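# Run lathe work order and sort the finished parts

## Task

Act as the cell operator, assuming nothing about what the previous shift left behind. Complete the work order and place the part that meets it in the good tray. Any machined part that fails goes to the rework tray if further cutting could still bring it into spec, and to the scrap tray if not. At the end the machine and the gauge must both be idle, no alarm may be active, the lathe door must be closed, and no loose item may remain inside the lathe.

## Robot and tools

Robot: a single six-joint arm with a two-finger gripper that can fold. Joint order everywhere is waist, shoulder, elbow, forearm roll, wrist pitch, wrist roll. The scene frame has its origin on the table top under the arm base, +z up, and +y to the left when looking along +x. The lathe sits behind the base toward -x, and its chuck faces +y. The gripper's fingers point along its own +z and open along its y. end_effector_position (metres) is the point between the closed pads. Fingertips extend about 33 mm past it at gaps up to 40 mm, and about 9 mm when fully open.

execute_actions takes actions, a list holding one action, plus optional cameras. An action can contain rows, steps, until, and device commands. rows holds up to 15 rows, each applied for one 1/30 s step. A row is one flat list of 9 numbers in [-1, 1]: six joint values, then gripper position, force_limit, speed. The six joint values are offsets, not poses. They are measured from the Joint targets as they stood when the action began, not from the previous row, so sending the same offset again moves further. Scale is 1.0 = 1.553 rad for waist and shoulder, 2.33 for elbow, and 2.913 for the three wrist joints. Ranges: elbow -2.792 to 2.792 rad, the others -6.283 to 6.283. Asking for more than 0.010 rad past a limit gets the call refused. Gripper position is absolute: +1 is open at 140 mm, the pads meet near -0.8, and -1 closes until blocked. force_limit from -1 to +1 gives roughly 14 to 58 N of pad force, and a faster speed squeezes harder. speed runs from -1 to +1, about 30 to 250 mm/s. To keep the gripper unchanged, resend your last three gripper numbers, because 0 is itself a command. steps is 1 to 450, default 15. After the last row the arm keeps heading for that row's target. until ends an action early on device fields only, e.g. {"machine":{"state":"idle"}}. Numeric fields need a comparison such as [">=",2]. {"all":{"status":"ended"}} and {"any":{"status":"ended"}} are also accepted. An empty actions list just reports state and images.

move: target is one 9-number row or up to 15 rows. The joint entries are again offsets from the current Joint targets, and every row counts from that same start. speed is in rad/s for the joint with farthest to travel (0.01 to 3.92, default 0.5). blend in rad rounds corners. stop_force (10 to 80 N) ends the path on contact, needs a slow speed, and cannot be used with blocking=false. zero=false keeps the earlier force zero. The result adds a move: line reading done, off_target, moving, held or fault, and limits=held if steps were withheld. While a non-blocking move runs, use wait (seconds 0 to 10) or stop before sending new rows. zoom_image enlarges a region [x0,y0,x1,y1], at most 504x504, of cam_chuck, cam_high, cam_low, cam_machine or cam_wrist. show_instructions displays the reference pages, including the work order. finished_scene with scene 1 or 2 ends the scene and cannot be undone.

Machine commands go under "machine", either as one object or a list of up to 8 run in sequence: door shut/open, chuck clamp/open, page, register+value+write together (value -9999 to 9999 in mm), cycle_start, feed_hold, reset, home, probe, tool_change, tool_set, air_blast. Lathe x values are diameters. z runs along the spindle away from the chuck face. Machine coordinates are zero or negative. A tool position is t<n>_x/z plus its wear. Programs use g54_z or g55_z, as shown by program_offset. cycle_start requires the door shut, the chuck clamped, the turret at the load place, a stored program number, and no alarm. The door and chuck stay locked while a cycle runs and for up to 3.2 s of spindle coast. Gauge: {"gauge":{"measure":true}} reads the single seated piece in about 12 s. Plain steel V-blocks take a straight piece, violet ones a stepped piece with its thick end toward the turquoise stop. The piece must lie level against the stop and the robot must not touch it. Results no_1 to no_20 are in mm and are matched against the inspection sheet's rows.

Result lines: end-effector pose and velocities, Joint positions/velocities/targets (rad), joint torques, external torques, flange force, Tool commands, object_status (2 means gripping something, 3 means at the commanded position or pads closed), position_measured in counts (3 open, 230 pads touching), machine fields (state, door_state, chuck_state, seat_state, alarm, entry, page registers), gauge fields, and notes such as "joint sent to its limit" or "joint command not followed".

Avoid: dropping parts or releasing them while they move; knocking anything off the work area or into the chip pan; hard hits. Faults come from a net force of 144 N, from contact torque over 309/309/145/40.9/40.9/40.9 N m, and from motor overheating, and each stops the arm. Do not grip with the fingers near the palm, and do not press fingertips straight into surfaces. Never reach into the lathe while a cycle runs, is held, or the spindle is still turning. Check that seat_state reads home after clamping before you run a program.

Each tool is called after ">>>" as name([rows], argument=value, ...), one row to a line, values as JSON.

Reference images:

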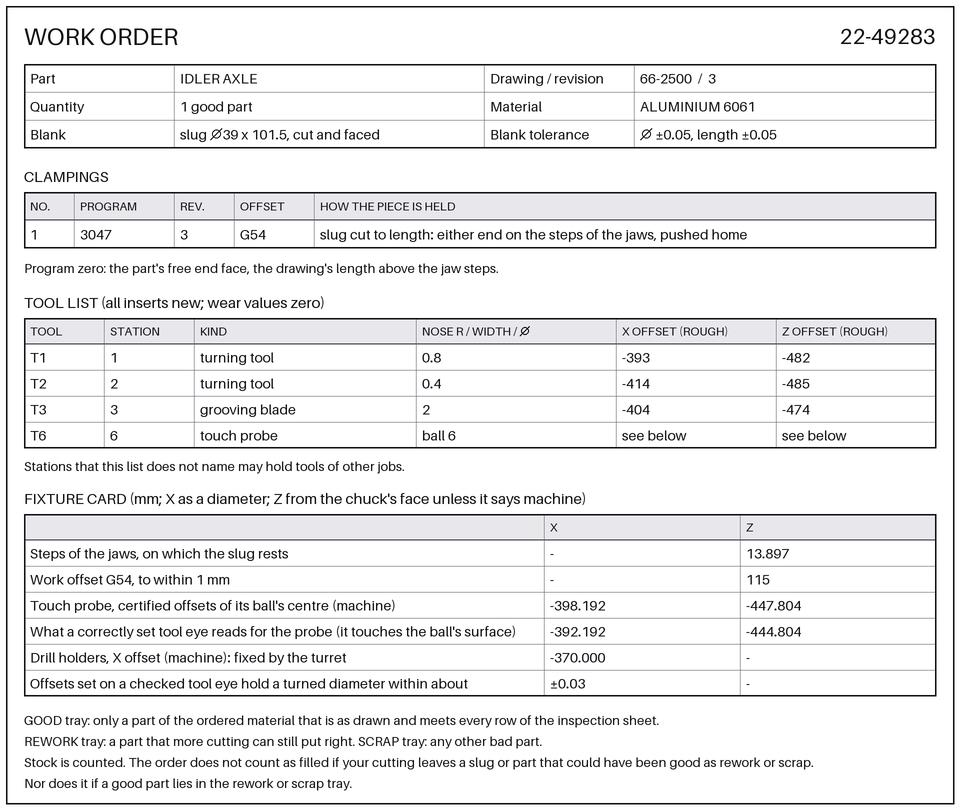

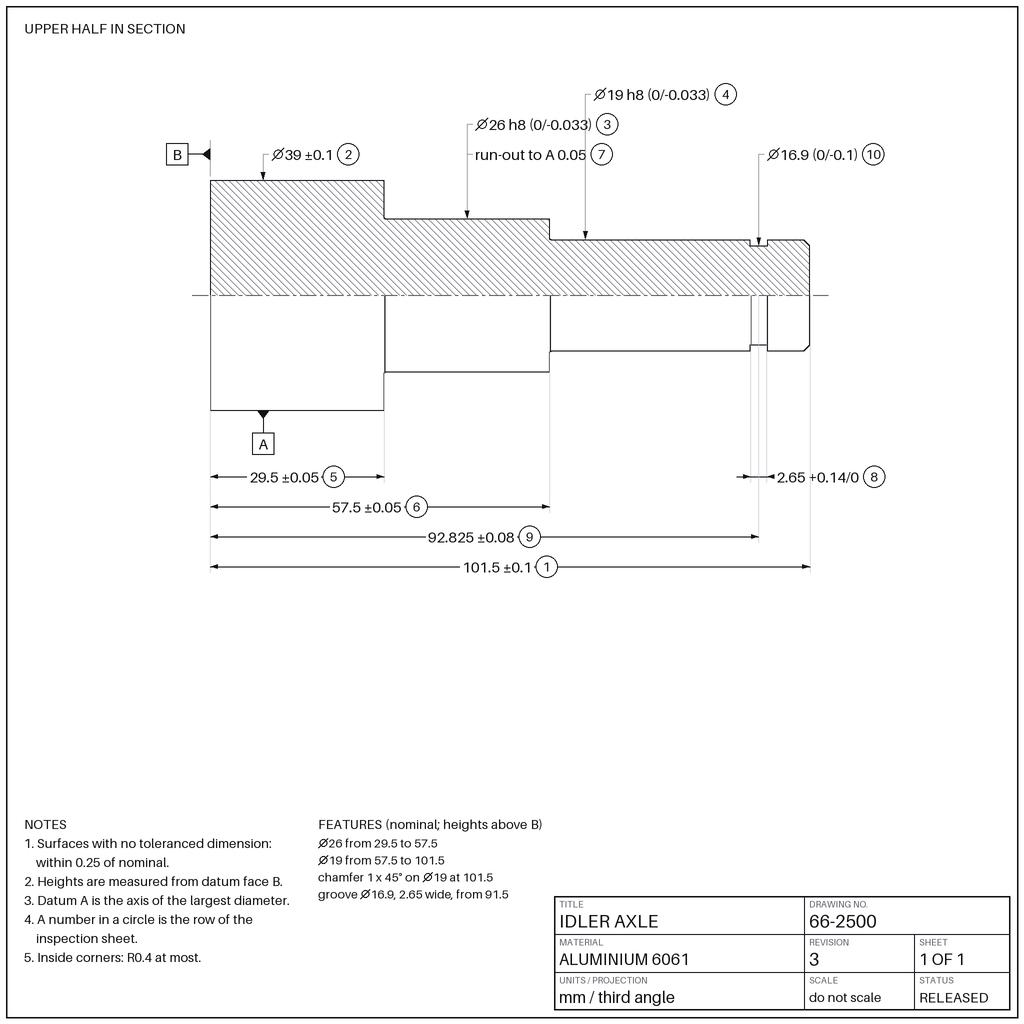

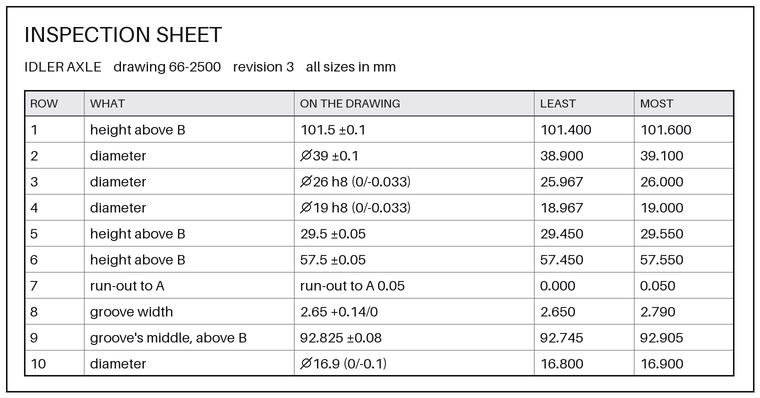

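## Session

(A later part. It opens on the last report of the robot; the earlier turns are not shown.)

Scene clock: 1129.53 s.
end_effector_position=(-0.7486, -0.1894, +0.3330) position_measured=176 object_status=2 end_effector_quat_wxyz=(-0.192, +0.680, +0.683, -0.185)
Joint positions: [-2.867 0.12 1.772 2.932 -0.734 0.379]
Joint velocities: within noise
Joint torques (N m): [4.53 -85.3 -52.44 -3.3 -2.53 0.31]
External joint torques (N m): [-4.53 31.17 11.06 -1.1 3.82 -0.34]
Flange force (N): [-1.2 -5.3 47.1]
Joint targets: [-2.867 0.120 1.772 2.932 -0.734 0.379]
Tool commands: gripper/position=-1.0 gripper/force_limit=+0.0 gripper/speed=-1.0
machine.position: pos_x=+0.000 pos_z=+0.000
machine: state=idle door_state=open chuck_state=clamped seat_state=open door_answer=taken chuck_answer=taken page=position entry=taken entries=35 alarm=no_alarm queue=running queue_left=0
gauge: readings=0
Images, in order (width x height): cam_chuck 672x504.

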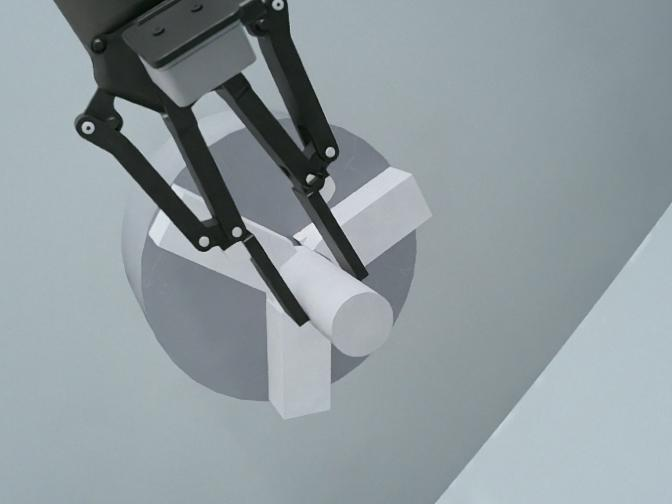

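>>> execute_actions([
  {"rows":[[0,0,0,0,0,0,-0.1,0,-1]],"steps":45},
], cameras=[])

>>> move(target=[-0.0015, 0.0079, 0.00095, 0, 0.005, -0.0008, -0.1, 0, -1], speed=0.05, cameras=["cam_wrist","cam_chuck"])

>>> zoom_image(camera="cam_chuck", region=[200, 180, 420, 400])

Scene clock: 1150.80 s.
end_effector_position=(-0.7485, -0.1893, +0.3330) position_measured=141 object_status=3 end_effector_quat_wxyz=(-0.192, +0.680, +0.683, -0.184)
Joint positions: [-2.867 0.12 1.772 2.932 -0.734 0.379]
Joint velocities: within noise
Joint torques (N m): [-1.05 -54.42 -44.04 -4.72 1.38 -0.27]
External joint torques (N m): [1.09 0.05 2.66 0.32 -0.1 0.25]
Flange force (N): [-0.5 5.9 0.3]
Joint targets: [-2.867 0.120 1.772 2.932 -0.734 0.379]
machine.position: pos_x=+0.000 pos_z=+0.000
machine: state=idle door_state=open chuck_state=clamped seat_state=open door_answer=taken chuck_answer=taken page=position entry=taken entries=35 alarm=no_alarm queue=done queue_left=0
gauge: readings=0
No camera images: "cameras" was empty.

Scene clock: 1151.50 s.
end_effector_position=(-0.7535, -0.1895, +0.3242) position_measured=141 object_status=3 end_effector_quat_wxyz=(-0.192, +0.680, +0.684, -0.184)
Joint positions: [-2.87 0.133 1.774 2.932 -0.719 0.377]
Joint velocities: within noise
Joint torques (N m): [-1.46 -54.83 -43.81 -4.69 1.31 -0.27]
External joint torques (N m): [1.52 -0.01 2.85 0.34 -0.03 0.25]
Flange force (N): [-1.0 6.6 0.2]
Joint targets: [-2.870 0.133 1.774 2.932 -0.719 0.377]
machine.position: pos_x=+0.000 pos_z=+0.000
machine: state=idle door_state=open chuck_state=clamped seat_state=open door_answer=taken chuck_answer=taken page=position entry=taken entries=35 alarm=no_alarm queue=done queue_left=0
gauge: readings=0
move: done
Images, in order (width x height): cam_chuck 672x504, cam_wrist 672x504.

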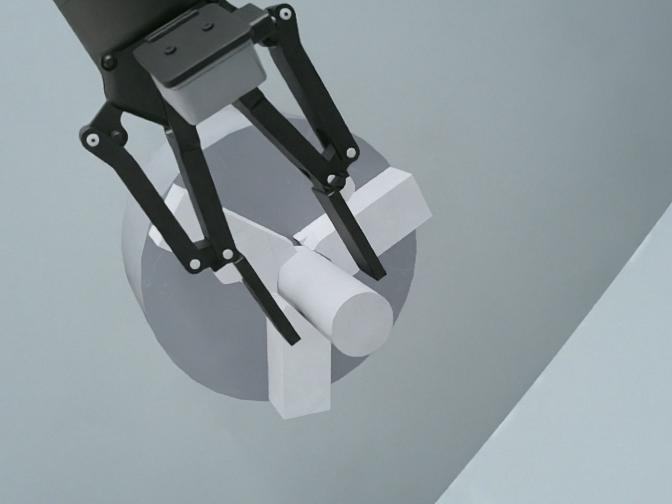

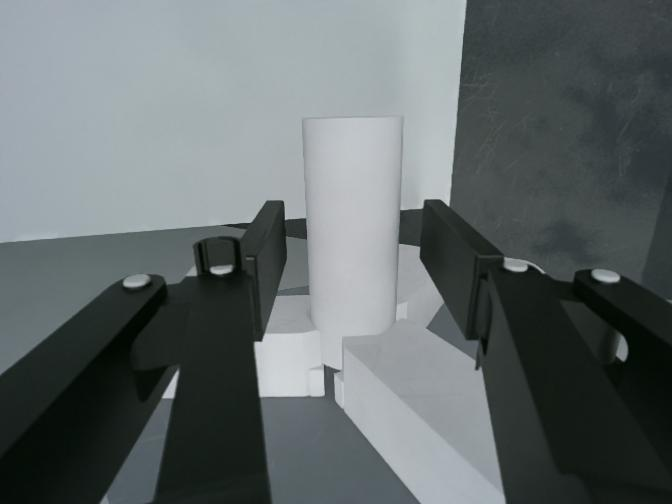

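Scaled by 2.291 from the camera's 672x504 image, which has a finer 960x720 frame.

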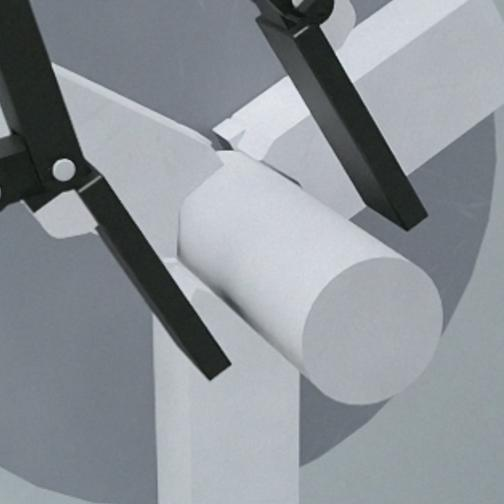

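>>> move(target=[-0.0006, 0.0032, 0.0004, 0, 0.002, -0.0003, -0.1, 0, -1], speed=0.05, cameras=[])

>>> execute_actions([
  {"rows":[[0,0,0,0,0,0,-1,0,-1]],"steps":70},
], cameras=["cam_chuck","cam_wrist"])

Scene clock: 1158.03 s.
end_effector_position=(-0.7555, -0.1896, +0.3207) position_measured=141 object_status=3 end_effector_quat_wxyz=(-0.192, +0.679, +0.684, -0.184)
Joint positions: [-2.87 0.138 1.775 2.932 -0.713 0.376]
Joint velocities: within noise
Joint torques (N m): [-1.06 -55.22 -43.67 -4.67 1.39 -0.29]
External joint torques (N m): [1.01 -0.36 2.61 0.31 -0.1 0.27]
Flange force (N): [-0.3 6.2 -0.3]
Joint targets: [-2.870 0.138 1.775 2.932 -0.713 0.376]
machine.position: pos_x=+0.000 pos_z=+0.000
machine: state=idle door_state=open chuck_state=clamped seat_state=open door_answer=taken chuck_answer=taken page=position entry=taken entries=35 alarm=no_alarm queue=done queue_left=0
gauge: readings=0
move: done
No camera images: "cameras" was empty.

Scene clock: 1160.57 s.
end_effector_position=(-0.7555, -0.1896, +0.3207) position_measured=174 object_status=2 end_effector_quat_wxyz=(-0.192, +0.679, +0.684, -0.184)
Joint positions: [-2.87 0.138 1.775 2.932 -0.713 0.376]
Joint velocities: within noise
Joint torques (N m): [-0.84 -39.14 -28.44 -3.04 -1.9 0.36]
External joint torques (N m): [1.19 -17.02 -12.73 -1.33 3.19 -0.39]
Flange force (N): [-0.1 -6.2 -18.9]
Joint targets: [-2.870 0.138 1.775 2.932 -0.713 0.376]
machine.position: pos_x=+0.000 pos_z=+0.000
machine: state=idle door_state=open chuck_state=clamped seat_state=open door_answer=taken chuck_answer=taken page=position entry=taken entries=35 alarm=no_alarm queue=done queue_left=0
gauge: readings=0
Images, in order (width x height): cam_chuck 672x504, cam_wrist 672x504.

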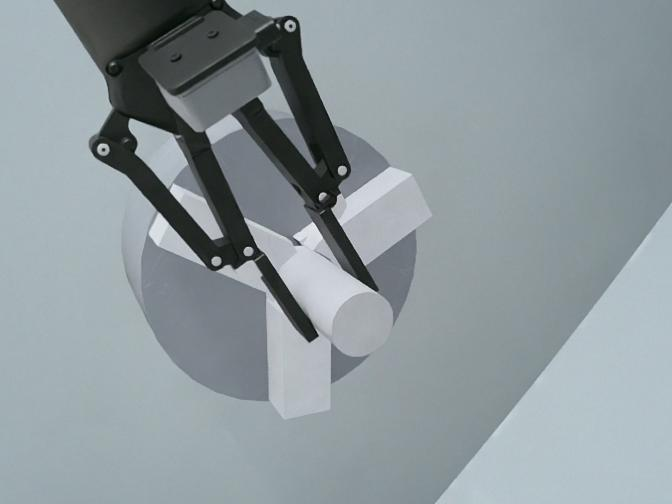

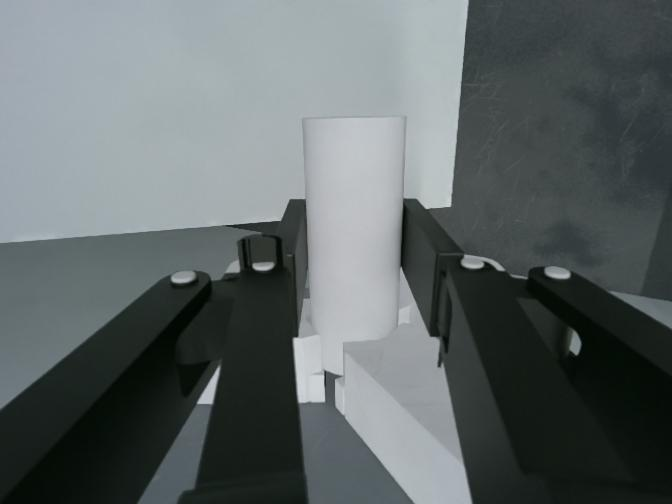

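>>> execute_actions([
  {"machine":{"chuck":"open"},"steps":90,"until":{"machine":{"chuck_state":"open"}}},
], cameras=[])

>>> move(target=[0.0061, 0.0018, -0.0014, -0.0023, -0.00076, 0.0045, -1, 0, -1], speed=0.01, stop_force=20, cameras=["cam_chuck"])

Scene clock: 1172.60 s.
end_effector_position=(-0.7555, -0.1896, +0.3206) position_measured=174 object_status=2 end_effector_quat_wxyz=(-0.192, +0.679, +0.684, -0.184)
Joint positions: [-2.87 0.138 1.775 2.932 -0.714 0.376]
Joint velocities: within noise
Joint torques (N m): [-1.33 -57.78 -45.97 -4.78 2.04 -0.32]
External joint torques (N m): [1.13 2.26 4.83 0.42 -0.74 0.29]
Flange force (N): [-0.7 7.7 2.4]
Joint targets: [-2.870 0.138 1.775 2.932 -0.713 0.376]
Tool commands: gripper/position=-1.0 gripper/force_limit=+0.0 gripper/speed=-1.0
machine.position: pos_x=+0.000 pos_z=+0.000
machine: state=idle door_state=open chuck_state=open seat_state=open door_answer=taken chuck_answer=taken page=position entry=taken entries=35 alarm=no_alarm queue=running queue_left=0
gauge: readings=0
No camera images: "cameras" was empty.

Scene clock: 1173.37 s.
end_effector_position=(-0.7556, -0.1905, +0.3207) position_measured=174 object_status=2 end_effector_quat_wxyz=(-0.192, +0.679, +0.684, -0.184)
Joint positions: [-2.869 0.138 1.774 2.93 -0.714 0.378]
Joint velocities: within noise
Joint torques (N m): [14.99 -56.59 -48.17 0.1 4.43 0.15]
External joint torques (N m): [-15.12 1.18 7.11 -4.46 -3.14 -0.17]
Flange force (N): [21.3 7.6 2.5]
Joint targets: [-2.869 0.138 1.774 2.930 -0.714 0.378]
machine.position: pos_x=+0.000 pos_z=+0.000
machine: state=idle door_state=open chuck_state=open seat_state=home door_answer=taken chuck_answer=taken page=position entry=taken entries=35 alarm=no_alarm queue=running queue_left=0
gauge: readings=0
move: contact; the wrist roll is farthest, 0.011 rad from its target
Images, in order (width x height): cam_chuck 672x504.

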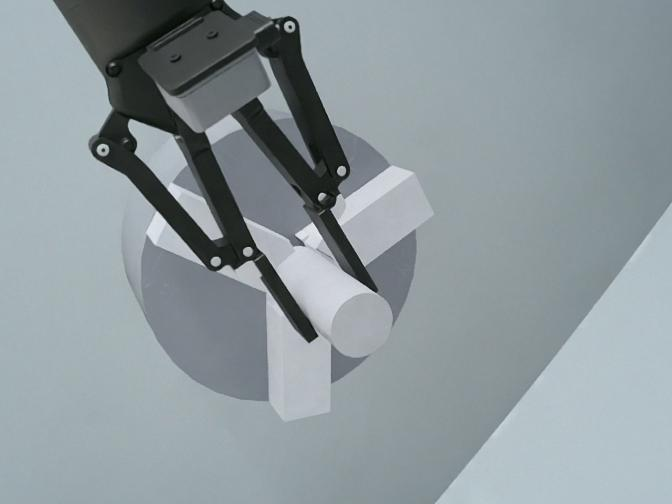

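seat_state home. Clamp.

>>> execute_actions([
  {"machine":{"chuck":"clamp"},"steps":90,"until":{"machine":{"chuck_state":"clamped"}}},
], cameras=[])

Scene clock: 1176.27 s.
end_effector_position=(-0.7556, -0.1905, +0.3208) position_measured=174 object_status=2 end_effector_quat_wxyz=(-0.192, +0.679, +0.684, -0.184)
Joint positions: [-2.869 0.138 1.774 2.93 -0.714 0.378]
Joint velocities: within noise
Joint torques (N m): [15.16 -43.52 -35.49 1.22 1.85 0.36]
External joint torques (N m): [-15.12 -12.61 -5.64 -5.59 -0.56 -0.39]
Flange force (N): [21.2 -2.8 -13.1]
Joint targets: [-2.869 0.138 1.774 2.930 -0.714 0.378]
Tool commands: gripper/position=-1.0 gripper/force_limit=+0.0 gripper/speed=-1.0
machine.position: pos_x=+0.000 pos_z=+0.000
machine: state=idle door_state=open chuck_state=clamped seat_state=home door_answer=taken chuck_answer=taken page=position entry=taken entries=35 alarm=no_alarm queue=running queue_left=0
gauge: readings=0
No camera images: "cameras" was empty.

>>> execute_actions([
  {"rows":[[0,0,0,0,0,0,-0.1,0,-1]],"steps":45},
], cameras=[])

>>> move([
  [0.0148, -0.0663, -0.0073, 0.0027, -0.0415, -0.0007, -0.1, 0, -1],
  [-0.1346, -0.4115, 0.0459, 0.0721, -0.3598, -0.1119, -0.1, 0, -1],
  [0.837, -0.4115, 0.0459, 0.0721, -0.3598, -0.1291, -0.1, 0, -1],
], speed=[0.2, 0.7, 1.0], blend=[0.02, 0.08, 0], cameras=["cam_chuck","cam_machine"])

Scene clock: 1194.67 s.
end_effector_position=(-0.7556, -0.1905, +0.3207) position_measured=141 object_status=3 end_effector_quat_wxyz=(-0.192, +0.679, +0.684, -0.184)
Joint positions: [-2.869 0.138 1.774 2.93 -0.714 0.378]
Joint velocities: within noise
Joint torques (N m): [-0.89 -55.49 -43.53 -4.67 1.29 -0.18]
External joint torques (N m): [0.72 0.15 2.66 0.33 -0.02 0.16]
Flange force (N): [0.3 5.7 0.5]
Joint targets: [-2.869 0.138 1.774 2.930 -0.714 0.378]
machine.position: pos_x=+0.000 pos_z=+0.000
machine: state=idle door_state=open chuck_state=clamped seat_state=home door_answer=taken chuck_answer=taken page=position entry=taken entries=35 alarm=no_alarm queue=done queue_left=0
gauge: readings=0
No camera images: "cameras" was empty.

Scene clock: 1198.60 s.
end_effector_position=(+0.0295, -0.2534, +0.4988) position_measured=141 object_status=3 end_effector_quat_wxyz=(+0.001, +0.006, +1.000, +0.002)
Joint positions: [-1.569 -0.501 1.881 3.14 -1.762 0.002]
Joint velocities: within noise
Joint torques (N m): [-0.94 8.01 -43.7 -4.66 0.13 -0.26]
External joint torques (N m): [0.93 -0.21 2.31 0.36 -0.15 0.26]
Flange force (N): [-4.5 2.2 4.4]
Joint targets: [-1.569 -0.501 1.881 3.140 -1.762 0.002]
machine.position: pos_x=+0.000 pos_z=+0.000
machine: state=idle door_state=open chuck_state=clamped seat_state=home door_answer=taken chuck_answer=taken page=position entry=taken entries=35 alarm=no_alarm queue=done queue_left=0
gauge: readings=0
move: done
Images, in order (width x height): cam_chuck 672x504, cam_machine 672x504.

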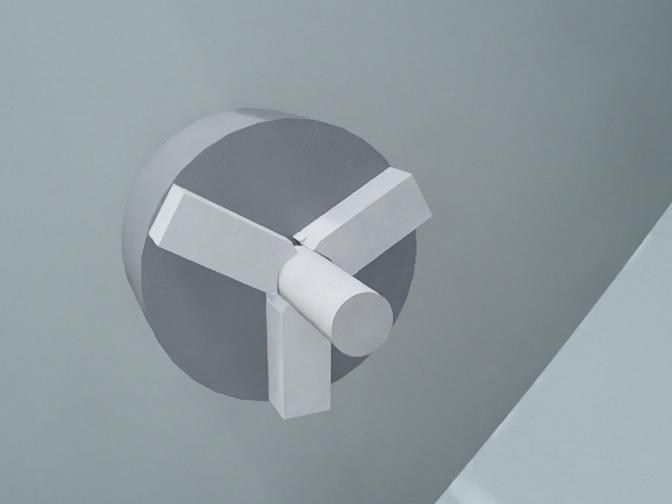

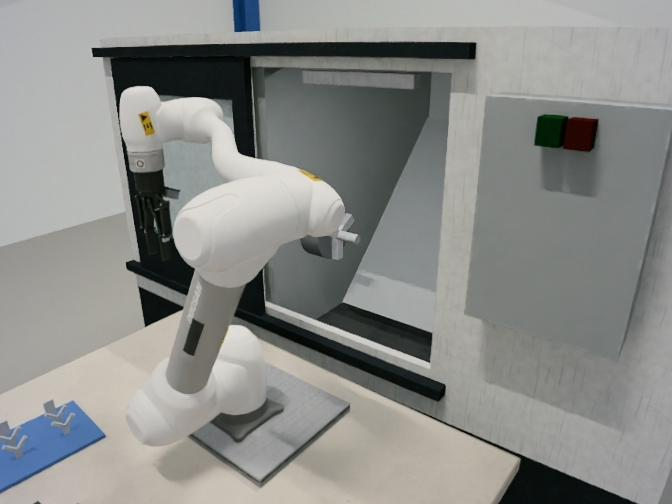

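>>> execute_actions([
  {"machine":[{"door":"shut","page":"measuring"},{"register":"probe_x","value":8,"write":true},{"register":"probe_z","value":125,"write":true},{"probe":true}],"steps":450,"until":{"machine":{"queue":["!=","running"],"state":["!=","busy"]}}},
], cameras=[])

>>> execute_actions([
  {"machine":[{"register":"probe_move_z","value":0,"write":true},{"register":"probe_move_x","value":-25,"write":true},{"register":"probe_x","value":60,"write":true},{"register":"probe_z","value":85,"write":true},{"probe":true}],"steps":450,"until":{"machine":{"queue":["!=","running"],"state":["!=","busy"]}}},
], cameras=[])

Scene clock: 1215.90 s.
end_effector_position=(+0.0295, -0.2534, +0.4987) position_measured=141 object_status=3 end_effector_quat_wxyz=(+0.001, +0.006, +1.000, +0.002)
Joint positions: [-1.569 -0.501 1.881 3.14 -1.762 0.002]
Joint velocities: within noise
Joint torques (N m): [-0.96 7.76 -43.69 -4.63 0.07 -0.16]
External joint torques (N m): [0.94 0.54 2.49 0.36 -0.09 0.16]
Flange force (N): [-4.2 1.1 4.6]
Joint targets: [-1.569 -0.501 1.881 3.140 -1.762 0.002]
Tool commands: gripper/position=-0.1 gripper/force_limit=+0.0 gripper/speed=-1.0
machine.measuring: probe_x=+8.000 probe_z=+125.000 probe_move_x=+0.000 probe_move_z=-15.000 probe_radius=+2.992 eye_x=+61.702 eye_z=+148.303 probe_touched=+1 probe_found_x=+8.000 probe_found_z=+115.431 set_x=-404.431 set_z=-473.519
machine: state=idle door_state=shut chuck_state=clamped seat_state=home door_answer=taken chuck_answer=taken page=measuring entry=taken entries=38 alarm=no_alarm queue=done queue_left=0
gauge: readings=0
No camera images: "cameras" was empty.

Scene clock: 1222.40 s.
end_effector_position=(+0.0295, -0.2534, +0.4987) position_measured=141 object_status=3 end_effector_quat_wxyz=(+0.001, +0.006, +1.000, +0.002)
Joint positions: [-1.569 -0.501 1.881 3.14 -1.762 0.002]
Joint velocities: within noise
Joint torques (N m): [-0.97 7.58 -43.96 -4.68 -0.01 -0.25]
External joint torques (N m): [1.02 0.56 2.6 0.39 0 0.25]
Flange force (N): [-4.9 1.1 4.9]
Joint targets: [-1.569 -0.501 1.881 3.140 -1.762 0.002]
Tool commands: gripper/position=-0.1 gripper/force_limit=+0.0 gripper/speed=-1.0
machine.measuring: probe_x=+60.000 probe_z=+85.000 probe_move_x=-25.000 probe_move_z=+0.000 probe_radius=+2.992 eye_x=+61.702 eye_z=+148.303 probe_touched=+1 probe_found_x=+38.986 probe_found_z=+85.000 set_x=-404.431 set_z=-473.519
machine: state=idle door_state=shut chuck_state=clamped seat_state=home door_answer=taken chuck_answer=taken page=measuring entry=taken entries=43 alarm=no_alarm queue=done queue_left=0
gauge: readings=0
No camera images: "cameras" was empty.

>>> execute_actions([
  {"machine":{"page":"work_offsets"},"steps":1},
], cameras=[])

>>> execute_actions([
  {"machine":{"cycle_start":true,"page":"program"},"steps":450,"until":{"machine":{"state":["!=","running"]}}},
], cameras=["cam_chuck"])

Scene clock: 1227.00 s.
end_effector_position=(+0.0295, -0.2534, +0.4987) position_measured=141 object_status=3 end_effector_quat_wxyz=(+0.001, +0.006, +1.000, +0.002)
Joint positions: [-1.569 -0.501 1.881 3.14 -1.762 0.002]
Joint velocities: within noise
Joint torques (N m): [-0.4 7.45 -43.94 -4.62 0.07 -0.31]
External joint torques (N m): [0.36 0.91 2.75 0.35 -0.08 0.31]
Flange force (N): [-2.6 0.7 5.0]
Joint targets: [-1.569 -0.501 1.881 3.140 -1.762 0.002]
Tool commands: gripper/position=-0.1 gripper/force_limit=+0.0 gripper/speed=-1.0
machine.work_offsets: g54_z=+115.397 g55_z=+0.000
machine: state=idle door_state=shut chuck_state=clamped seat_state=home door_answer=taken chuck_answer=taken page=work_offsets entry=taken entries=43 alarm=no_alarm queue=done queue_left=0
gauge: readings=0
No camera images: "cameras" was empty.

Scene clock: 1227.23 s.
end_effector_position=(+0.0295, -0.2534, +0.4987) position_measured=141 object_status=3 end_effector_quat_wxyz=(+0.001, +0.006, +1.000, +0.002)
Joint positions: [-1.569 -0.501 1.881 3.14 -1.762 0.002]
Joint velocities: within noise
Joint torques (N m): [-0.77 8.1 -43.71 -4.61 0.17 -0.17]
External joint torques (N m): [0.68 -0.01 2.44 0.32 -0.19 0.17]
Flange force (N): [-3.1 2.0 4.5]
Joint targets: [-1.569 -0.501 1.881 3.140 -1.762 0.002]
Tool commands: gripper/position=-0.1 gripper/force_limit=+0.0 gripper/speed=-1.0
machine.program: program=+3047 tool_call=+6 tool_in_place=+0 program_revision=+3 program_offset=+54 load_peak=+0 stored1_number=+5772 stored1_revision=+2 stored2_number=+3047 stored2_revision=+3 stored3_number=+4243 stored3_revision=+4 stored4_number=+0 stored4_revision=+0 cycles=+1
machine: state=running door_state=shut chuck_state=clamped seat_state=home door_answer=taken chuck_answer=taken page=program entry=taken entries=44 alarm=no_alarm queue=running queue_left=0
gauge: readings=0
Images, in order (width x height): cam_chuck 672x504.

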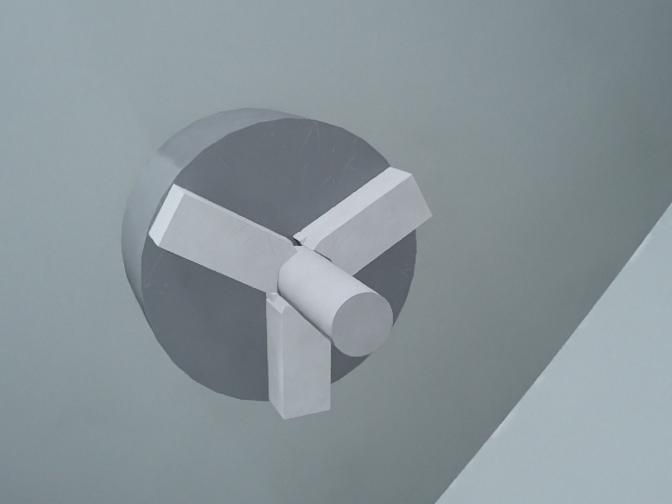

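>>> execute_actions([
  {"machine":{"page":"program"},"steps":450,"until":{"machine":{"state":["!=","running"],"queue":["!=","running"]}}},
], cameras=["cam_chuck"])

Scene clock: 1245.43 s.
end_effector_position=(+0.0295, -0.2534, +0.4987) position_measured=141 object_status=3 end_effector_quat_wxyz=(+0.001, +0.006, +1.000, +0.002)
Joint positions: [-1.569 -0.501 1.881 3.14 -1.762 0.002]
Joint velocities: within noise
Joint torques (N m): [-0.68 7.92 -43.75 -4.58 0.15 -0.27]
External joint torques (N m): [0.75 0.46 2.51 0.3 -0.16 0.27]
Flange force (N): [-3.9 1.3 4.5]
Joint targets: [-1.569 -0.501 1.881 3.140 -1.762 0.002]
Tool commands: gripper/position=-0.1 gripper/force_limit=+0.0 gripper/speed=-1.0
machine.program: program=+3047 tool_call=+6 tool_in_place=+1 program_revision=+3 program_offset=+54 load_peak=+10 stored1_number=+5772 stored1_revision=+2 stored2_number=+3047 stored2_revision=+3 stored3_number=+4243 stored3_revision=+4 stored4_number=+0 stored4_revision=+0 cycles=+1
machine: state=running door_state=shut chuck_state=clamped seat_state=home door_answer=taken chuck_answer=taken page=program entry=taken entries=44 alarm=no_alarm queue=done queue_left=0
gauge: readings=0
Images, in order (width x height): cam_chuck 672x504.

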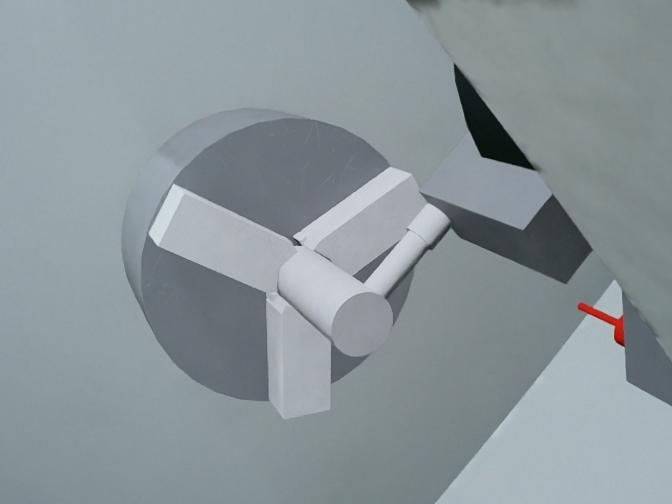

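>>> execute_actions([
  {"machine":{"page":"program"},"steps":450,"until":{"machine":{"state":["!=","running"]}}},
], cameras=["cam_chuck"])

>>> execute_actions([
  {"machine":{"page":"program"},"steps":450,"until":{"machine":{"state":["!=","running"]}}},
], cameras=["cam_chuck"])

>>> execute_actions([
  {"machine":{"page":"program"},"steps":450,"until":{"machine":{"state":["!=","running"]}}},
], cameras=["cam_chuck"])

Scene clock: 1266.33 s.
end_effector_position=(+0.0295, -0.2534, +0.4987) position_measured=141 object_status=3 end_effector_quat_wxyz=(+0.001, +0.006, +1.000, +0.002)
Joint positions: [-1.569 -0.501 1.881 3.14 -1.762 0.002]
Joint velocities: within noise
Joint torques (N m): [-1.32 8.17 -43.67 -4.66 0.12 -0.25]
External joint torques (N m): [1.41 -0.26 2.34 0.38 -0.14 0.25]
Flange force (N): [-6.3 2.3 4.4]
Joint targets: [-1.569 -0.501 1.881 3.140 -1.762 0.002]
Tool commands: gripper/position=-0.1 gripper/force_limit=+0.0 gripper/speed=-1.0
machine.program: program=+3047 tool_call=+6 tool_in_place=+1 program_revision=+3 program_offset=+54 load_peak=+10 stored1_number=+5772 stored1_revision=+2 stored2_number=+3047 stored2_revision=+3 stored3_number=+4243 stored3_revision=+4 stored4_number=+0 stored4_revision=+0 cycles=+1
machine: state=running door_state=shut chuck_state=clamped seat_state=home door_answer=taken chuck_answer=taken page=program entry=taken entries=44 alarm=no_alarm queue=done queue_left=0
gauge: readings=0
Images, in order (width x height): cam_chuck 672x504.

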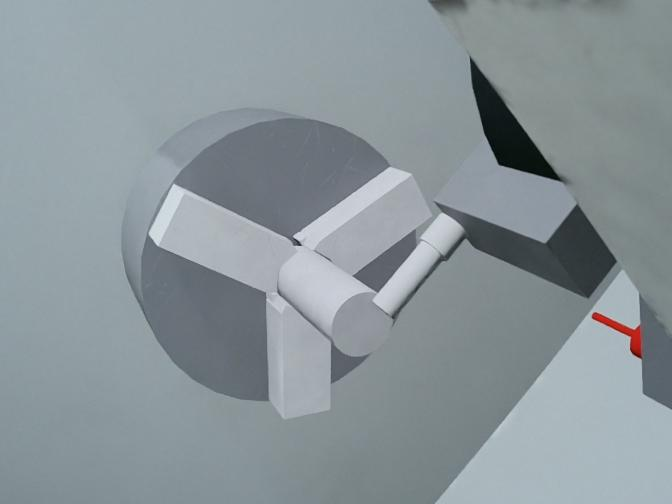

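Scene clock: 1281.53 s.
end_effector_position=(+0.0295, -0.2534, +0.4987) position_measured=141 object_status=3 end_effector_quat_wxyz=(+0.001, +0.006, +1.000, +0.002)
Joint positions: [-1.569 -0.501 1.881 3.14 -1.762 0.002]
Joint velocities: within noise
Joint torques (N m): [-1.34 7.91 -43.91 -4.66 0.11 -0.25]
External joint torques (N m): [1.37 0.8 2.71 0.39 -0.11 0.25]
Flange force (N): [-6.3 0.8 4.9]
Joint targets: [-1.569 -0.501 1.881 3.140 -1.762 0.002]
Tool commands: gripper/position=-0.1 gripper/force_limit=+0.0 gripper/speed=-1.0
machine.program: program=+3047 tool_call=+6 tool_in_place=+1 program_revision=+3 program_offset=+54 load_peak=+10 stored1_number=+5772 stored1_revision=+2 stored2_number=+3047 stored2_revision=+3 stored3_number=+4243 stored3_revision=+4 stored4_number=+0 stored4_revision=+0 cycles=+1
machine: state=running door_state=shut chuck_state=clamped seat_state=home door_answer=taken chuck_answer=taken page=program entry=taken entries=44 alarm=no_alarm queue=done queue_left=0
gauge: readings=0
Images, in order (width x height): cam_chuck 672x504.

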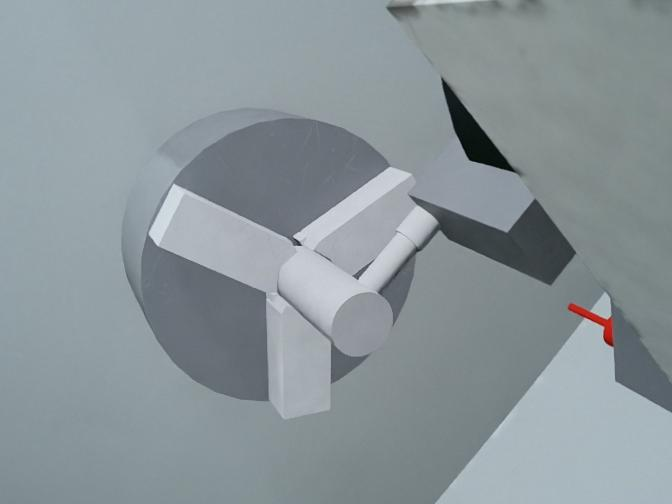

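Scene clock: 1296.73 s.
end_effector_position=(+0.0295, -0.2534, +0.4987) position_measured=141 object_status=3 end_effector_quat_wxyz=(+0.001, +0.006, +1.000, +0.002)
Joint positions: [-1.569 -0.501 1.881 3.14 -1.762 0.002]
Joint velocities: within noise
Joint torques (N m): [-0.75 7.57 -43.97 -4.65 0.06 -0.2]
External joint torques (N m): [0.81 0.63 2.68 0.37 -0.07 0.2]
Flange force (N): [-3.9 1.1 5.0]
Joint targets: [-1.569 -0.501 1.881 3.140 -1.762 0.002]
Tool commands: gripper/position=-0.1 gripper/force_limit=+0.0 gripper/speed=-1.0
machine.program: program=+3047 tool_call=+6 tool_in_place=+2 program_revision=+3 program_offset=+54 load_peak=+10 stored1_number=+5772 stored1_revision=+2 stored2_number=+3047 stored2_revision=+3 stored3_number=+4243 stored3_revision=+4 stored4_number=+0 stored4_revision=+0 cycles=+1
machine: state=running door_state=shut chuck_state=clamped seat_state=home door_answer=taken chuck_answer=taken page=program entry=taken entries=44 alarm=no_alarm queue=done queue_left=0
gauge: readings=0
Images, in order (width x height): cam_chuck 672x504.

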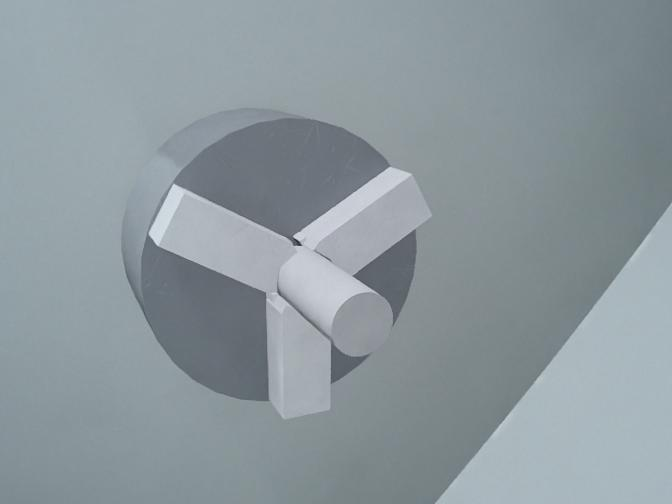

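>>> execute_actions([
  {"machine":{"page":"program"},"steps":450,"until":{"machine":{"state":["!=","running"]}}},
], cameras=["cam_chuck"])

>>> execute_actions([
  {"machine":{"page":"program"},"steps":450,"until":{"machine":{"state":["!=","running"]}}},
], cameras=["cam_chuck"])

>>> execute_actions([
  {"machine":{"page":"program"},"steps":450,"until":{"machine":{"state":["!=","running"]}}},
], cameras=["cam_chuck"])

Scene clock: 1316.23 s.
end_effector_position=(+0.0295, -0.2534, +0.4987) position_measured=141 object_status=3 end_effector_quat_wxyz=(+0.001, +0.006, +1.000, +0.002)
Joint positions: [-1.569 -0.501 1.881 3.14 -1.762 0.002]
Joint velocities: within noise
Joint torques (N m): [-0.99 8.05 -43.99 -4.59 0.11 -0.19]
External joint torques (N m): [1.04 0.28 2.82 0.33 -0.12 0.19]
Flange force (N): [-4.7 1.8 5.3]
Joint targets: [-1.569 -0.501 1.881 3.140 -1.762 0.002]
Tool commands: gripper/position=-0.1 gripper/force_limit=+0.0 gripper/speed=-1.0
machine.program: program=+3047 tool_call=+6 tool_in_place=+2 program_revision=+3 program_offset=+54 load_peak=+10 stored1_number=+5772 stored1_revision=+2 stored2_number=+3047 stored2_revision=+3 stored3_number=+4243 stored3_revision=+4 stored4_number=+0 stored4_revision=+0 cycles=+1
machine: state=running door_state=shut chuck_state=clamped seat_state=home door_answer=taken chuck_answer=taken page=program entry=taken entries=44 alarm=no_alarm queue=done queue_left=0
gauge: readings=0
Images, in order (width x height): cam_chuck 672x504.

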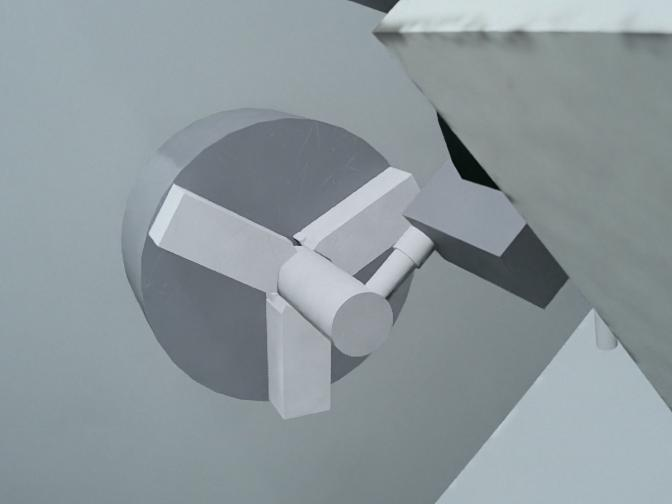

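Scene clock: 1330.50 s.
end_effector_position=(+0.0295, -0.2534, +0.4987) position_measured=141 object_status=3 end_effector_quat_wxyz=(+0.001, +0.006, +1.000, +0.002)
Joint positions: [-1.569 -0.501 1.881 3.14 -1.762 0.002]
Joint velocities: within noise
Joint torques (N m): [-1.51 7.95 -43.82 -4.61 0.08 -0.3]
External joint torques (N m): [1.51 0.35 2.45 0.32 -0.09 0.3]
Flange force (N): [-7.0 1.4 4.6]
Joint targets: [-1.569 -0.501 1.881 3.140 -1.762 0.002]
Tool commands: gripper/position=-0.1 gripper/force_limit=+0.0 gripper/speed=-1.0
machine.program: program=+3047 tool_call=+6 tool_in_place=+3 program_revision=+3 program_offset=+54 load_peak=+10 stored1_number=+5772 stored1_revision=+2 stored2_number=+3047 stored2_revision=+3 stored3_number=+4243 stored3_revision=+4 stored4_number=+0 stored4_revision=+0 cycles=+2
machine: state=done door_state=shut chuck_state=clamped seat_state=home door_answer=taken chuck_answer=taken page=program entry=taken entries=44 alarm=no_alarm queue=done queue_left=0
gauge: readings=0
Images, in order (width x height): cam_chuck 672x504.

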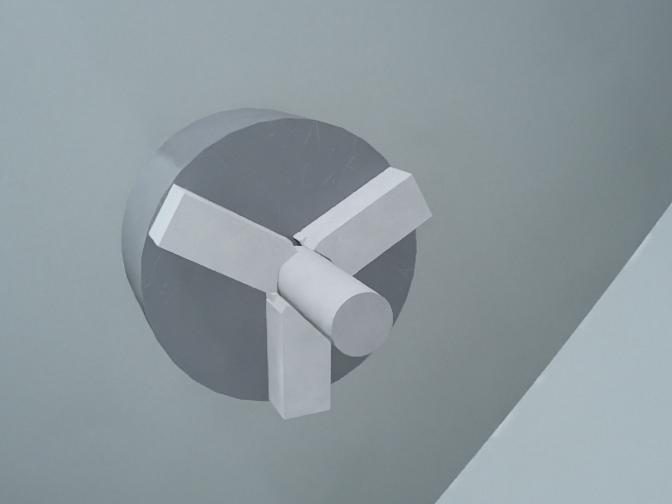

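Scene clock: 1330.73 s.
end_effector_position=(+0.0295, -0.2534, +0.4987) position_measured=141 object_status=3 end_effector_quat_wxyz=(+0.001, +0.006, +1.000, +0.002)
Joint positions: [-1.569 -0.501 1.881 3.14 -1.762 0.002]
Joint velocities: within noise
Joint torques (N m): [-1.18 8.28 -44.13 -4.57 0.07 -0.29]
External joint torques (N m): [1.19 -0.27 2.88 0.29 -0.09 0.29]
Flange force (N): [-5.5 2.7 5.6]
Joint targets: [-1.569 -0.501 1.881 3.140 -1.762 0.002]
Tool commands: gripper/position=-0.1 gripper/force_limit=+0.0 gripper/speed=-1.0
machine.program: program=+3047 tool_call=+6 tool_in_place=+3 program_revision=+3 program_offset=+54 load_peak=+10 stored1_number=+5772 stored1_revision=+2 stored2_number=+3047 stored2_revision=+3 stored3_number=+4243 stored3_revision=+4 stored4_number=+0 stored4_revision=+0 cycles=+2
machine: state=done door_state=shut chuck_state=clamped seat_state=home door_answer=taken chuck_answer=taken page=program entry=taken entries=44 alarm=no_alarm queue=done queue_left=0
gauge: readings=0
Images, in order (width x height): cam_chuck 672x504.

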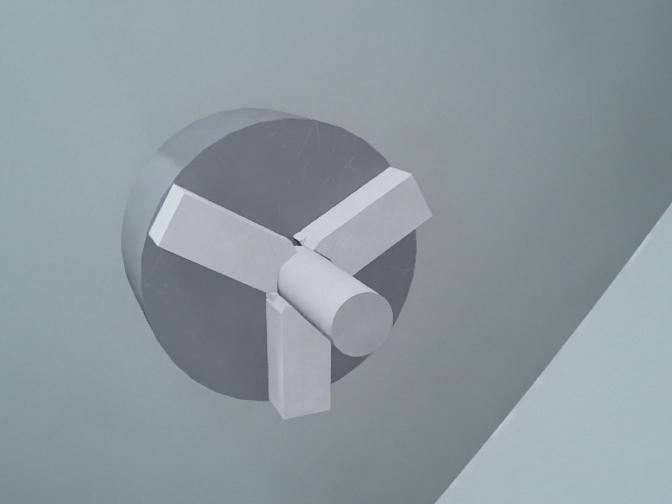

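>>> execute_actions([
  {"machine":[{"tool_change":true},{"register":"probe_move_x","value":-40,"write":true},{"register":"probe_z","value":85,"write":true},{"page":"measuring","probe":true}],"steps":450,"until":{"machine":{"queue":["!=","running"],"state":["!=","busy"]}}},
], cameras=["cam_chuck"])

Scene clock: 1348.63 s.
end_effector_position=(+0.0295, -0.2534, +0.4987) position_measured=141 object_status=3 end_effector_quat_wxyz=(+0.001, +0.006, +1.000, +0.002)
Joint positions: [-1.569 -0.501 1.881 3.14 -1.762 0.002]
Joint velocities: within noise
Joint torques (N m): [-0.76 8.05 -44.01 -4.63 0.02 -0.23]
External joint torques (N m): [0.82 0.47 2.97 0.38 -0.04 0.23]
Flange force (N): [-4.0 1.5 5.6]
Joint targets: [-1.569 -0.501 1.881 3.140 -1.762 0.002]
Tool commands: gripper/position=-0.1 gripper/force_limit=+0.0 gripper/speed=-1.0
machine.measuring: probe_x=+60.000 probe_z=+85.000 probe_move_x=-40.000 probe_move_z=+0.000 probe_radius=+2.992 eye_x=+61.702 eye_z=+148.303 probe_touched=+1 probe_found_x=+19.004 probe_found_z=+85.000 set_x=-404.431 set_z=-473.519
machine: state=done door_state=shut chuck_state=clamped seat_state=home door_answer=taken chuck_answer=taken page=measuring entry=taken entries=48 alarm=no_alarm queue=done queue_left=0
gauge: readings=0
Images, in order (width x height): cam_chuck 672x504.

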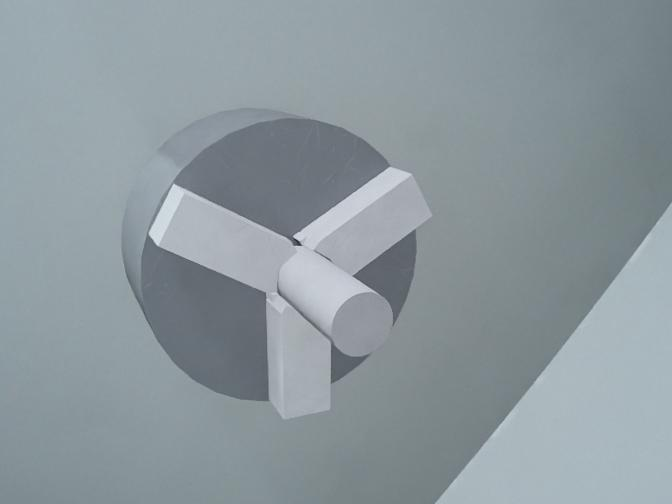

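>>> execute_actions([
  {"machine":[{"register":"probe_z","value":58,"write":true},{"page":"measuring","probe":true}],"steps":450,"until":{"machine":{"queue":["!=","running"],"state":["!=","busy"]}}},
], cameras=["cam_chuck"])

>>> execute_actions([
  {"machine":[{"register":"probe_move_x","value":0,"write":true},{"register":"probe_move_z","value":-15,"write":true},{"register":"probe_x","value":33.5,"write":true},{"register":"probe_z","value":55,"write":true},{"page":"measuring","probe":true}],"steps":450,"until":{"machine":{"queue":["!=","running"],"state":["!=","busy"]}}},
], cameras=[])

>>> execute_actions([
  {"machine":[{"register":"probe_x","value":25.6,"write":true},{"register":"probe_z","value":80,"write":true},{"page":"measuring","probe":true}],"steps":450,"until":{"machine":{"queue":["!=","running"],"state":["!=","busy"]}}},
], cameras=[])

Scene clock: 1363.83 s.
end_effector_position=(+0.0295, -0.2534, +0.4987) position_measured=141 object_status=3 end_effector_quat_wxyz=(+0.001, +0.006, +1.000, +0.002)
Joint positions: [-1.569 -0.501 1.881 3.14 -1.762 0.002]
Joint velocities: within noise
Joint torques (N m): [-0.94 7.83 -43.81 -4.63 0.12 -0.22]
External joint torques (N m): [0.94 0.53 2.59 0.36 -0.13 0.22]
Flange force (N): [-4.5 1.2 4.7]
Joint targets: [-1.569 -0.501 1.881 3.140 -1.762 0.002]
Tool commands: gripper/position=-0.1 gripper/force_limit=+0.0 gripper/speed=-1.0
machine.measuring: probe_x=+60.000 probe_z=+58.000 probe_move_x=-40.000 probe_move_z=+0.000 probe_radius=+2.992 eye_x=+61.702 eye_z=+148.303 probe_touched=+1 probe_found_x=+26.002 probe_found_z=+58.000 set_x=-404.431 set_z=-473.519
machine: state=done door_state=shut chuck_state=clamped seat_state=home door_answer=taken chuck_answer=taken page=measuring entry=taken entries=50 alarm=no_alarm queue=done queue_left=0
gauge: readings=0
Images, in order (width x height): cam_chuck 672x504.

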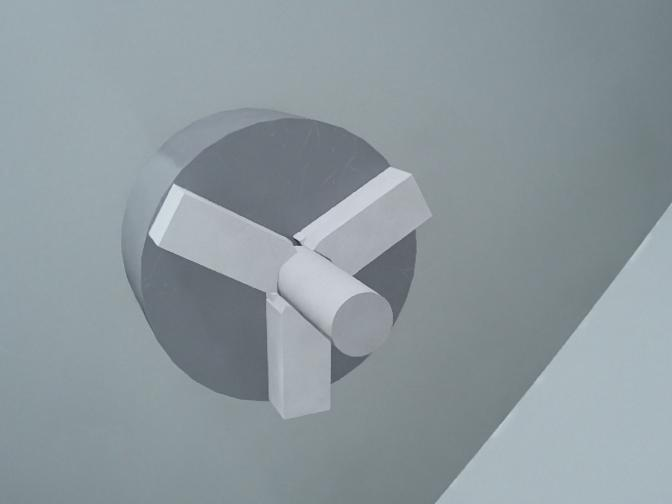

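Scene clock: 1370.83 s.
end_effector_position=(+0.0295, -0.2534, +0.4987) position_measured=141 object_status=3 end_effector_quat_wxyz=(+0.001, +0.006, +1.000, +0.002)
Joint positions: [-1.569 -0.501 1.881 3.14 -1.762 0.002]
Joint velocities: within noise
Joint torques (N m): [-1.22 8.11 -43.93 -4.61 0.06 -0.33]
External joint torques (N m): [1.36 0.08 2.84 0.35 -0.09 0.33]
Flange force (N): [-6.4 2.1 5.4]
Joint targets: [-1.569 -0.501 1.881 3.140 -1.762 0.002]
Tool commands: gripper/position=-0.1 gripper/force_limit=+0.0 gripper/speed=-1.0
machine.measuring: probe_x=+33.500 probe_z=+55.000 probe_move_x=+0.000 probe_move_z=-15.000 probe_radius=+2.992 eye_x=+61.702 eye_z=+148.303 probe_touched=+1 probe_found_x=+33.500 probe_found_z=+43.400 set_x=-404.431 set_z=-473.519
machine: state=done door_state=shut chuck_state=clamped seat_state=home door_answer=taken chuck_answer=taken page=measuring entry=taken entries=55 alarm=no_alarm queue=done queue_left=0
gauge: readings=0
No camera images: "cameras" was empty.

Scene clock: 1376.97 s.
end_effector_position=(+0.0295, -0.2534, +0.4987) position_measured=141 object_status=3 end_effector_quat_wxyz=(+0.001, +0.006, +1.000, +0.002)
Joint positions: [-1.569 -0.501 1.881 3.14 -1.762 0.002]
Joint velocities: within noise
Joint torques (N m): [-0.85 7.78 -43.63 -4.57 0.1 -0.24]
External joint torques (N m): [0.74 0.84 2.57 0.31 -0.12 0.24]
Flange force (N): [-3.8 0.7 4.6]
Joint targets: [-1.569 -0.501 1.881 3.140 -1.762 0.002]
Tool commands: gripper/position=-0.1 gripper/force_limit=+0.0 gripper/speed=-1.0
machine.measuring: probe_x=+25.600 probe_z=+80.000 probe_move_x=+0.000 probe_move_z=-15.000 probe_radius=+2.992 eye_x=+61.702 eye_z=+148.303 probe_touched=+1 probe_found_x=+25.600 probe_found_z=+71.398 set_x=-404.431 set_z=-473.519
machine: state=done door_state=shut chuck_state=clamped seat_state=home door_answer=taken chuck_answer=taken page=measuring entry=taken entries=58 alarm=no_alarm queue=done queue_left=0
gauge: readings=0
No camera images: "cameras" was empty.


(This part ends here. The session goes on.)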